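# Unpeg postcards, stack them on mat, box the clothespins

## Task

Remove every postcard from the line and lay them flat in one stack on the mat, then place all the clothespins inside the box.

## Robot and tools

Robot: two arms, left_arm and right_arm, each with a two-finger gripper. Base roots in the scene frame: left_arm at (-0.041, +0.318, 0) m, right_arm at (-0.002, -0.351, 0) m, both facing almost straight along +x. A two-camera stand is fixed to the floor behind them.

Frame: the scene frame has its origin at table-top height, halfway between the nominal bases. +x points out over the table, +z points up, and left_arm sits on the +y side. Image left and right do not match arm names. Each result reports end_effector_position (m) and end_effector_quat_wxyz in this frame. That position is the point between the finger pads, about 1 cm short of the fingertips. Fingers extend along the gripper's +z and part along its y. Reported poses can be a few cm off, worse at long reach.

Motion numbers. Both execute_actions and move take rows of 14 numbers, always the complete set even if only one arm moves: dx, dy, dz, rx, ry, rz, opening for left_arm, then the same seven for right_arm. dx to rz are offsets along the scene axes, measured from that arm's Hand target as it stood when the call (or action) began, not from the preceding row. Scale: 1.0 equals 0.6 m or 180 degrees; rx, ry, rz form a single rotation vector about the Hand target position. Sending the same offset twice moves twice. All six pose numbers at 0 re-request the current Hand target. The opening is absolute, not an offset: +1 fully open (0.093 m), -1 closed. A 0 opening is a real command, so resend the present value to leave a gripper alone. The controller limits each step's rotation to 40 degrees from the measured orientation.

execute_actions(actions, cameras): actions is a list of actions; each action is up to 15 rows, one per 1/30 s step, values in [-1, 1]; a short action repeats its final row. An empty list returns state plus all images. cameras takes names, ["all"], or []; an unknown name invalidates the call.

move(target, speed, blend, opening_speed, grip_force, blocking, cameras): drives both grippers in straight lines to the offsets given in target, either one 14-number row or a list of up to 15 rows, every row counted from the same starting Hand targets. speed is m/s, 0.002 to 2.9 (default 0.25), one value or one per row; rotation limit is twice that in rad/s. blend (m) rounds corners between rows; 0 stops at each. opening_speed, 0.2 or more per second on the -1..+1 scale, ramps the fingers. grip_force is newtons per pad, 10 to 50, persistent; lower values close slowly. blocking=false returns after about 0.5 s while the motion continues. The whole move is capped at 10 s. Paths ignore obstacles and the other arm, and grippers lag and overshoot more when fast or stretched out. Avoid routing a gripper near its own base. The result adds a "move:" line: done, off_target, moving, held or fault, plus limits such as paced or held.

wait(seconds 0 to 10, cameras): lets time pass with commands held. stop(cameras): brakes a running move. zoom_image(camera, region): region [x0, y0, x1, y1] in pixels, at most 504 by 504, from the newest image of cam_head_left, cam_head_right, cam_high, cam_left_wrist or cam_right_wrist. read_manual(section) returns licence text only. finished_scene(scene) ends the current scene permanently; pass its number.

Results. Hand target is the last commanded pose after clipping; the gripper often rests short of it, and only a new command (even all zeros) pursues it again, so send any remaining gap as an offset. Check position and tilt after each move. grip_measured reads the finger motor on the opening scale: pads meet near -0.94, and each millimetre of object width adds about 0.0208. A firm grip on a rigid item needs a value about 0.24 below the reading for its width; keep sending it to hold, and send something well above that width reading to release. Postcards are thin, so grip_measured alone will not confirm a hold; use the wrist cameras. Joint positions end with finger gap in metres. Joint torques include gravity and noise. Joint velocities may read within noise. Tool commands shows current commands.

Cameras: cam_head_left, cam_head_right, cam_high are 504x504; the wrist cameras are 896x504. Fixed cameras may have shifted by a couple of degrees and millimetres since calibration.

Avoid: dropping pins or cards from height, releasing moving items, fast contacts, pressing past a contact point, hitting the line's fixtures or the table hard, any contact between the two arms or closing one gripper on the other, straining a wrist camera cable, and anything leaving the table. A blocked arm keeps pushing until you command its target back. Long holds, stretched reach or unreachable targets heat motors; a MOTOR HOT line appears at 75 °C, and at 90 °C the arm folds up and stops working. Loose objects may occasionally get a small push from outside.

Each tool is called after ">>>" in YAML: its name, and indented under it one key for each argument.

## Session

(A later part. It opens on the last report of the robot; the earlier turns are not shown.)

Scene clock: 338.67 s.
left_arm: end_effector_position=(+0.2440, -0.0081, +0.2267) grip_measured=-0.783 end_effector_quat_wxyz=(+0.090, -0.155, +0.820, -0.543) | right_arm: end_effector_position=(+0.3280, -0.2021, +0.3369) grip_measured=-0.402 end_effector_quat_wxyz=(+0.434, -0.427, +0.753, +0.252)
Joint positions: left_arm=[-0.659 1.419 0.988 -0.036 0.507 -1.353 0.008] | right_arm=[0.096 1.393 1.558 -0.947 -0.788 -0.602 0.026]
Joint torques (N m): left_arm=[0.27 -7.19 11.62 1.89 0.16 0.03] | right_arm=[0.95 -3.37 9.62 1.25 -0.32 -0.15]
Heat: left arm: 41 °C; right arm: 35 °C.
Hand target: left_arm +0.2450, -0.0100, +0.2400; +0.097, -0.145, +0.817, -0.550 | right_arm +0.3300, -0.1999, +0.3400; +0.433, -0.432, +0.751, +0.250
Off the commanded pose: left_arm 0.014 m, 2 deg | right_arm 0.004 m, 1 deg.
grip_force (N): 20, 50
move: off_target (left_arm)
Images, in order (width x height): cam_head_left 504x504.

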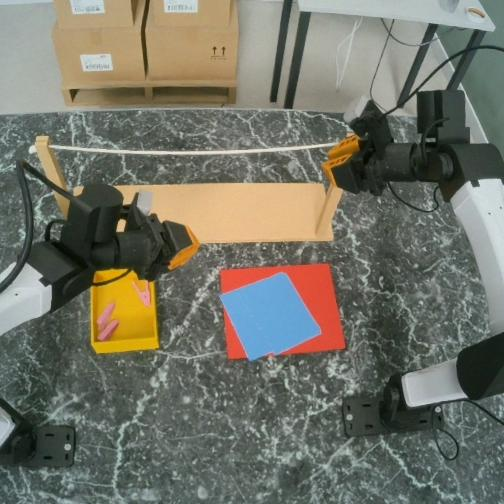

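>>> move:
  target:
    - [0,0.0833,0.1,0,0,0,-0.78, -0.0667,0.05,-0.15,-0.0465,0.0356,-0.0285,-1]
    - [0,0.0833,0.1,0,0,0,-0.78, -0.23,0.2187,-0.45,-0.1329,0.1018,-0.0813,-1]
  speed: 0.25
  blend: [0.03,0]
  grip_force: [20,50]
  cameras: ["cam_head_left","cam_right_wrist"]

Scene clock: 347.80 s.
left_arm: end_effector_position=(+0.2451, +0.0390, +0.2894) grip_measured=-0.783 end_effector_quat_wxyz=(+0.091, -0.152, +0.819, -0.545) | right_arm: end_effector_position=(+0.1907, -0.0722, +0.0718) grip_measured=-0.972 end_effector_quat_wxyz=(+0.234, -0.372, +0.893, +0.098)
Joint positions: left_arm=[-0.516 1.311 1.159 -0.353 0.637 -1.271 0.008] | right_arm=[1.029 1.447 0.833 -0.455 0.112 0.202 0]
Joint torques (N m): left_arm=[0.68 -5.94 11.22 1.78 0.25 0.03] | right_arm=[0.69 -3.84 7.05 1.37 0.16 0.01]
Heat: left arm: 40 °C; right arm: 35 °C.
Hand target: left_arm +0.2450, +0.0399, +0.3000; +0.097, -0.145, +0.817, -0.550 | right_arm +0.1921, -0.0687, +0.0700; +0.239, -0.369, +0.893, +0.098
Off the commanded pose: left_arm 0.011 m, 1 deg | right_arm 0.004 m, 1 deg.
grip_force (N): 20, 50
move: off_target (left_arm)
camera_calibration:
cam_right_wrist: T_world_to_cam=[[0.690226, -0.723382, 0.0175197, -0.187231], [-0.721163, -0.689688, -0.0652246, 0.131233], [0.0592654, 0.0323851, -0.997717, 0.147974], [0, 0, 0, 1]] pos_world=[0.215103, -0.0497223, 0.159476]
Images, in order (width x height): cam_head_left 504x504, cam_right_wrist 896x504.

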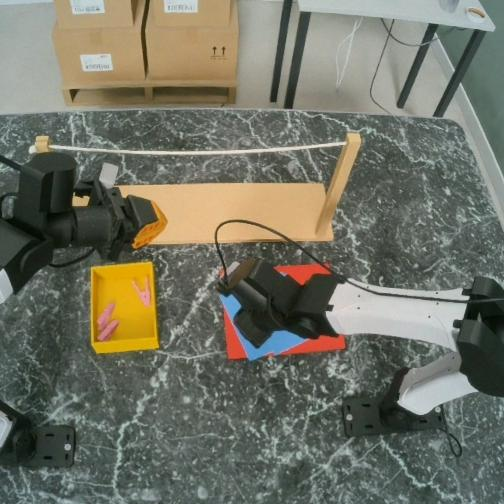

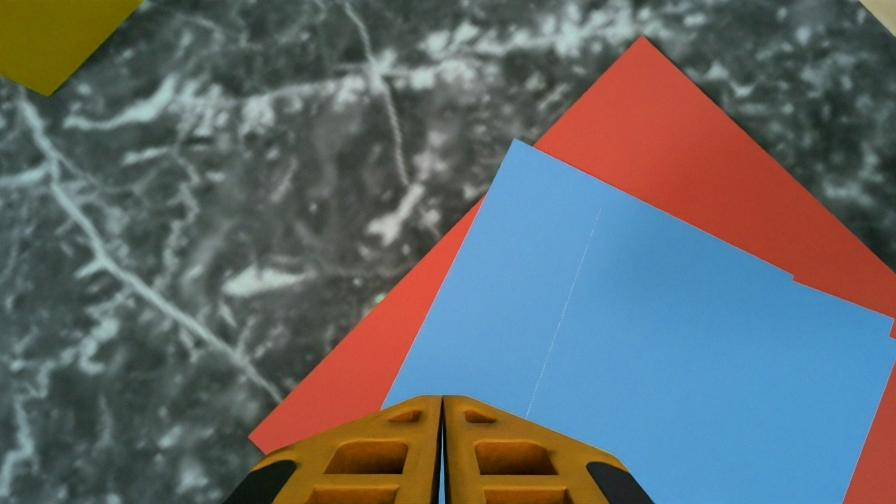

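>>> move:
  target:
    - [0,0,0,0,0,0,-0.78, -0.0035,0.0078,-0.05,0,0,0,-1]
    - [0,0,0,0,0,0,-0.78, -0.0035,0.0078,-0.1008,0,0,0,-1]
  speed: [0.12,0.06]
  blend: [0.005,0]
  cameras: []

Scene clock: 350.97 s.
left_arm: end_effector_position=(+0.2451, +0.0390, +0.2894) grip_measured=-0.783 end_effector_quat_wxyz=(+0.091, -0.152, +0.819, -0.545) | right_arm: end_effector_position=(+0.1949, -0.0599, +0.0214) grip_measured=-0.972 end_effector_quat_wxyz=(+0.251, -0.367, +0.889, +0.107)
Joint positions: left_arm=[-0.516 1.311 1.159 -0.353 0.637 -1.271 0.008] | right_arm=[1.044 1.584 0.71 -0.158 0.126 0.217 0]
Joint torques (N m): left_arm=[0.7 -5.93 11.21 1.78 0.25 0.03] | right_arm=[0.77 -3.63 5.16 1.26 0.08 0.01]
Heat: left arm: 40 °C; right arm: 35 °C.
Hand target: left_arm +0.2450, +0.0399, +0.3000; +0.097, -0.145, +0.817, -0.550 | right_arm +0.1899, -0.0641, +0.0094; +0.238, -0.369, +0.893, +0.098
Off the commanded pose: left_arm 0.011 m, 1 deg | right_arm 0.014 m, 2 deg.
grip_force (N): 20, 50
move: off_target (left_arm, right_arm)
No camera images: "cameras" was empty.

>>> move:
  target: [0,0,0,0,0,0,-0.78, 0.0125,-0.06,0,0,0,0,-1]
  speed: 0.06
  cameras: ["cam_right_wrist"]

Scene clock: 352.37 s.
left_arm: end_effector_position=(+0.2451, +0.0390, +0.2894) grip_measured=-0.783 end_effector_quat_wxyz=(+0.091, -0.152, +0.819, -0.545) | right_arm: end_effector_position=(+0.2055, -0.0845, +0.0204) grip_measured=-0.972 end_effector_quat_wxyz=(+0.263, -0.366, +0.886, +0.113)
Joint positions: left_arm=[-0.516 1.311 1.159 -0.353 0.637 -1.271 0.008] | right_arm=[0.958 1.517 0.621 -0.1 0.083 0.141 0]
Joint torques (N m): left_arm=[0.72 -5.94 11.19 1.78 0.25 0.03] | right_arm=[-0.68 -5.55 4.37 0.88 -0.04 -0.11]
Heat: left arm: 39 °C; right arm: 35 °C.
Hand target: left_arm +0.2450, +0.0399, +0.3000; +0.097, -0.145, +0.817, -0.550 | right_arm +0.1974, -0.1001, +0.0095; +0.238, -0.369, +0.893, +0.098
Off the commanded pose: left_arm 0.011 m, 1 deg | right_arm 0.021 m, 3 deg.
grip_force (N): 20, 50
move: off_target (left_arm, right_arm)
camera_calibration:
cam_right_wrist: T_world_to_cam=[[0.68685, -0.726747, 0.00865036, -0.204806], [-0.719642, -0.681705, -0.131889, 0.131802], [0.101747, 0.0843626, -0.991227, 0.0917609], [0, 0, 0, 1]] pos_world=[0.226185, -0.066733, 0.110111]
Images, in order (width x height): cam_right_wrist 896x504.

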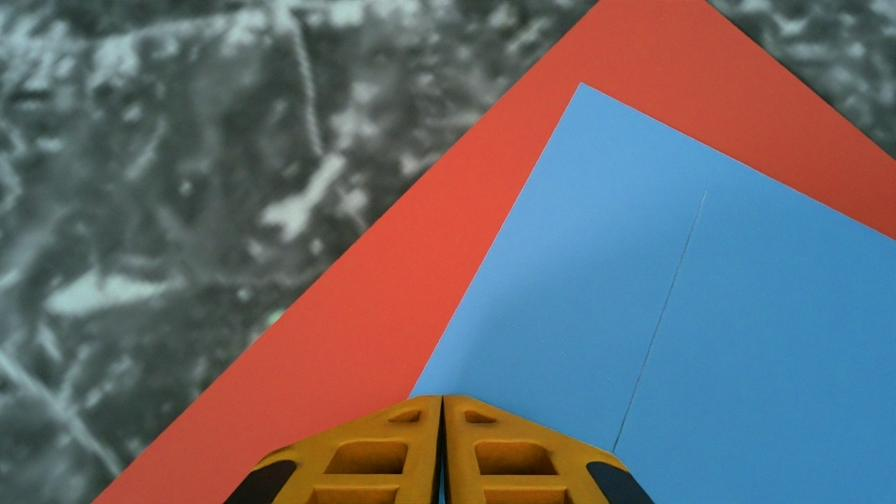

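>>> move:
  target:
    - [0,0,0,0,0,0,-0.78, 0.0125,0.025,0.005,0,0,0,-1]
    - [0,0,0,0,0,0,-0.78, 0.0125,0.025,0.14,0,0,0,-1]
  speed: [0.06,0.15]
  blend: [0.003,0]
  cameras: ["cam_right_wrist"]

Scene clock: 355.73 s.
left_arm: end_effector_position=(+0.2451, +0.0390, +0.2894) grip_measured=-0.783 end_effector_quat_wxyz=(+0.091, -0.152, +0.819, -0.545) | right_arm: end_effector_position=(+0.2027, -0.0884, +0.0817) grip_measured=-0.972 end_effector_quat_wxyz=(+0.228, -0.372, +0.895, +0.091)
Joint positions: left_arm=[-0.516 1.311 1.159 -0.353 0.637 -1.271 0.008] | right_arm=[0.958 1.416 0.856 -0.521 0.083 0.141 0]
Joint torques (N m): left_arm=[0.72 -5.96 11.22 1.79 0.26 0.03] | right_arm=[0.24 -6.22 9.05 1.04 0.05 -0.04]
Heat: left arm: 39 °C; right arm: 35 °C.
Hand target: left_arm +0.2450, +0.0399, +0.3000; +0.097, -0.145, +0.817, -0.550 | right_arm +0.2049, -0.0851, +0.0934; +0.239, -0.369, +0.893, +0.098
Off the commanded pose: left_arm 0.011 m, 1 deg | right_arm 0.012 m, 1 deg.
grip_force (N): 20, 50
move: off_target (left_arm, right_arm)
camera_calibration:
cam_right_wrist: T_world_to_cam=[[0.687952, -0.725326, 0.0249974, -0.207686], [-0.723856, -0.688234, -0.0486439, 0.128737], [0.0524867, 0.0153701, -0.998503, 0.157631], [0, 0, 0, 1]] pos_world=[0.227792, -0.0644619, 0.168849]
Images, in order (width x height): cam_right_wrist 896x504.

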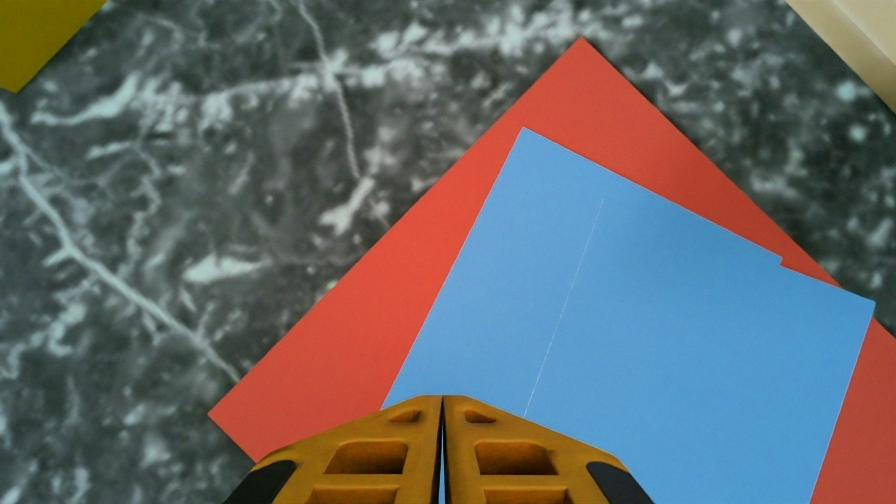

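>>> move:
  target: [0,0,0,0,0,0,-0.78, 0.0918,-0.2048,-0.0307,0,0,0,-1]
  speed: 0.25
  cameras: ["cam_right_wrist"]

Scene clock: 359.33 s.
left_arm: end_effector_position=(+0.2451, +0.0390, +0.2894) grip_measured=-0.783 end_effector_quat_wxyz=(+0.091, -0.152, +0.819, -0.545) | right_arm: end_effector_position=(+0.2596, -0.2071, +0.0728) grip_measured=-0.972 end_effector_quat_wxyz=(+0.233, -0.369, +0.895, +0.095)
Joint positions: left_arm=[-0.516 1.311 1.159 -0.353 0.637 -1.271 0.008] | right_arm=[0.408 1.295 0.724 -0.521 -0.181 -0.338 0]
Joint torques (N m): left_arm=[0.72 -5.93 11.22 1.78 0.25 0.03] | right_arm=[-0.42 -4.62 6.89 1.13 -0.26 -0.11]
Heat: left arm: 38 °C; right arm: 35 °C.
Hand target: left_arm +0.2450, +0.0399, +0.3000; +0.097, -0.145, +0.817, -0.550 | right_arm +0.2600, -0.2079, +0.0750; +0.238, -0.369, +0.893, +0.098
Off the commanded pose: left_arm 0.011 m, 1 deg | right_arm 0.002 m, 1 deg.
grip_force (N): 20, 50
move: off_target (left_arm)
camera_calibration:
cam_right_wrist: T_world_to_cam=[[0.684551, -0.728693, 0.0199121, -0.332154], [-0.726606, -0.684277, -0.0617156, 0.0901975], [0.0585971, 0.0277792, -0.997895, 0.148604], [0, 0, 0, 1]] pos_world=[0.284207, -0.184447, 0.160471]
Images, in order (width x height): cam_right_wrist 896x504.

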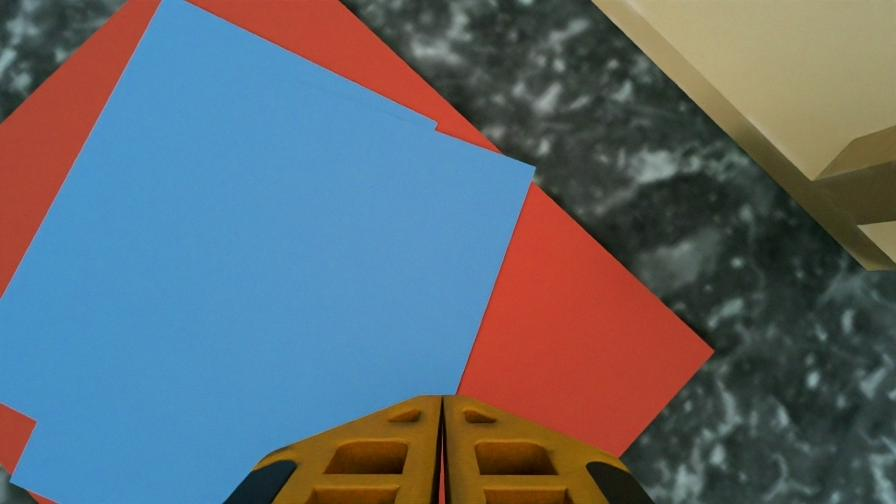

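>>> move:
  target:
    - [0,0,0,0,0,0,-0.78, 0,0,-0.1092,0,0,0,-1]
    - [0,0,0,0,0,0,-0.78, -0.0183,0.0467,-0.1092,0,0,0,-1]
  speed: [0.07,0.06]
  blend: [0.002,0]
  cameras: ["cam_right_wrist"]

Scene clock: 363.00 s.
left_arm: end_effector_position=(+0.2451, +0.0390, +0.2894) grip_measured=-0.783 end_effector_quat_wxyz=(+0.091, -0.152, +0.819, -0.545) | right_arm: end_effector_position=(+0.2559, -0.1771, +0.0208) grip_measured=-0.972 end_effector_quat_wxyz=(+0.257, -0.370, +0.887, +0.103)
Joint positions: left_arm=[-0.516 1.311 1.159 -0.353 0.637 -1.271 0.008] | right_arm=[0.527 1.423 0.556 -0.159 -0.137 -0.234 0]
Joint torques (N m): left_arm=[0.72 -5.93 11.25 1.78 0.25 0.03] | right_arm=[0.81 -2.37 5.35 1.18 -0.01 0.05]
Heat: left arm: 38 °C; right arm: 35 °C.
Hand target: left_arm +0.2450, +0.0399, +0.3000; +0.097, -0.145, +0.817, -0.550 | right_arm +0.2491, -0.1799, +0.0095; +0.239, -0.369, +0.893, +0.098
Off the commanded pose: left_arm 0.011 m, 1 deg | right_arm 0.014 m, 2 deg.
grip_force (N): 20, 50
move: off_target (left_arm, right_arm)
camera_calibration:
cam_right_wrist: T_world_to_cam=[[0.688606, -0.72476, 0.0233469, -0.307134], [-0.718539, -0.686321, -0.112535, 0.103593], [0.097584, 0.0607164, -0.993373, 0.0917612], [0, 0, 0, 1]] pos_world=[0.276975, -0.157071, 0.109982]
Images, in order (width x height): cam_right_wrist 896x504.

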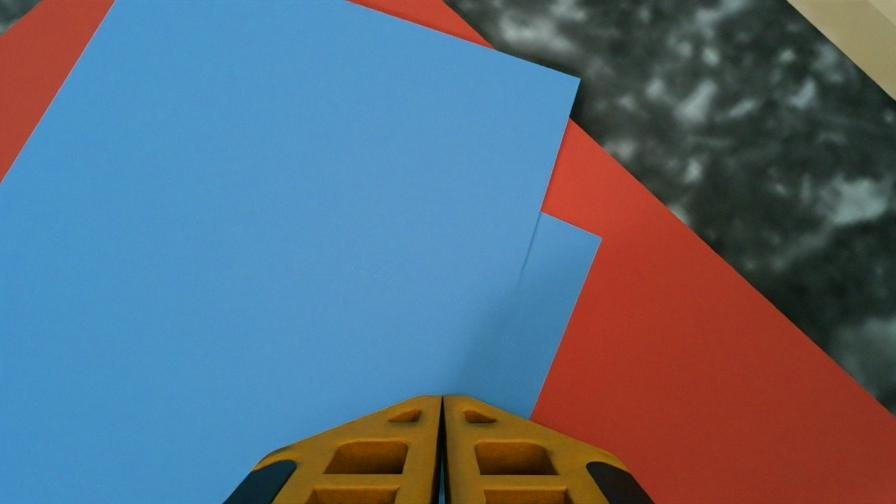

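>>> move:
  target: [0,0,0,0,0,0,-0.78, -0.0475,-0.0133,0,0,0,0,-1]
  speed: 0.06
  cameras: ["cam_right_wrist"]

Scene clock: 365.70 s.
left_arm: end_effector_position=(+0.2451, +0.0390, +0.2894) grip_measured=-0.783 end_effector_quat_wxyz=(+0.091, -0.152, +0.819, -0.545) | right_arm: end_effector_position=(+0.2362, -0.1796, +0.0201) grip_measured=-0.972 end_effector_quat_wxyz=(+0.268, -0.368, +0.884, +0.105)
Joint positions: left_arm=[-0.516 1.311 1.159 -0.353 0.637 -1.271 0.008] | right_arm=[0.564 1.33 0.467 -0.133 -0.116 -0.201 0]
Joint torques (N m): left_arm=[0.72 -5.94 11.23 1.78 0.27 0.04] | right_arm=[0.9 -4.33 4.68 0.83 -0.03 -0.03]
Heat: left arm: 37 °C; right arm: 35 °C.
Hand target: left_arm +0.2450, +0.0399, +0.3000; +0.097, -0.145, +0.817, -0.550 | right_arm +0.2204, -0.1879, +0.0095; +0.238, -0.369, +0.893, +0.098
Off the commanded pose: left_arm 0.011 m, 1 deg | right_arm 0.021 m, 4 deg.
grip_force (N): 20, 50
move: off_target (left_arm, right_arm)
camera_calibration:
cam_right_wrist: T_world_to_cam=[[0.687165, -0.725943, 0.0284591, -0.295339], [-0.716757, -0.683823, -0.136552, 0.0881707], [0.11859, 0.0734352, -0.990224, 0.0904783], [0, 0, 0, 1]] pos_world=[0.255414, -0.160751, 0.110039]
Images, in order (width x height): cam_right_wrist 896x504.

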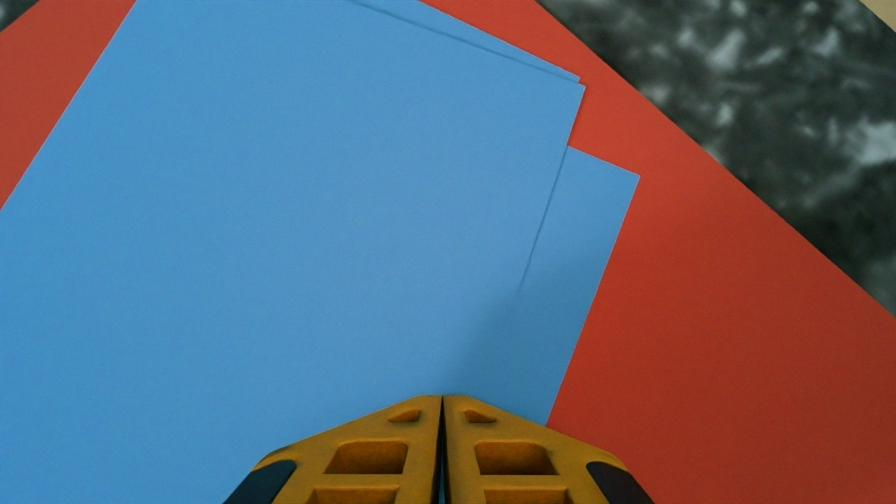

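>>> move:
  target:
    - [0,0,0,0,0,0,-0.78, 0.0263,0.0138,0.005,0,0,0,-1]
    - [0,0,0,0,0,0,-0.78, 0.0263,0.0138,0.13,0,0,0,-1]
    - [0,0,0,0,0,0,-0.78, 0.1827,-0.0202,0.5508,0.1329,-0.1018,0.0813,-1]
  speed: [0.05,0.15,0.3]
  blend: [0.002,0.03,0]
  cameras: ["cam_head_left"]

>>> zoom_image:
  camera: "cam_head_left"
  region: [200, 240, 350, 370]

Scene clock: 369.43 s.
left_arm: end_effector_position=(+0.2451, +0.0390, +0.2894) grip_measured=-0.783 end_effector_quat_wxyz=(+0.091, -0.152, +0.819, -0.545) | right_arm: end_effector_position=(+0.3279, -0.1997, +0.3344) grip_measured=-0.972 end_effector_quat_wxyz=(+0.430, -0.429, +0.754, +0.249)
Joint positions: left_arm=[-0.516 1.311 1.159 -0.353 0.637 -1.271 0.008] | right_arm=[0.108 1.395 1.557 -0.947 -0.772 -0.602 0]
Joint torques (N m): left_arm=[0.69 -5.96 11.18 1.79 0.25 0.03] | right_arm=[-0.16 -3.52 9.76 1.26 -0.54 -0.11]
Heat: left arm: 37 °C; right arm: 35 °C.
Hand target: left_arm +0.2450, +0.0399, +0.3000; +0.097, -0.145, +0.817, -0.550 | right_arm +0.3301, -0.2001, +0.3400; +0.433, -0.432, +0.751, +0.250
Off the commanded pose: left_arm 0.011 m, 1 deg | right_arm 0.006 m, 1 deg.
grip_force (N): 20, 50
move: off_target (left_arm)
Images, in order (width x height): cam_head_left 504x504.

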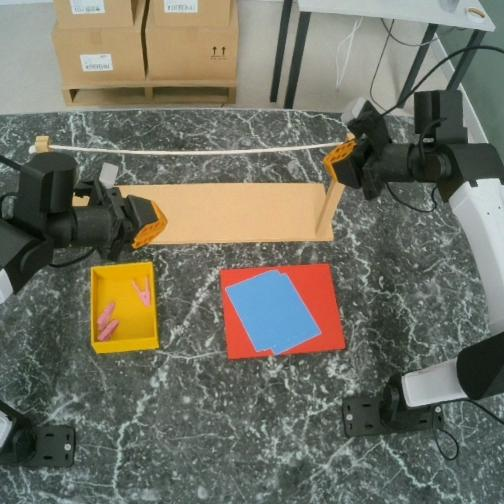

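Scaled by 3.360 from the camera's 504x504 image, which has a finer 720x720 frame.

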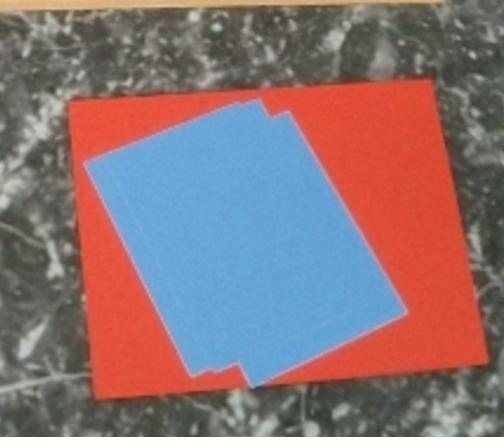

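>>> finished_scene:
  scene: 2

The scene is finished: the task was done.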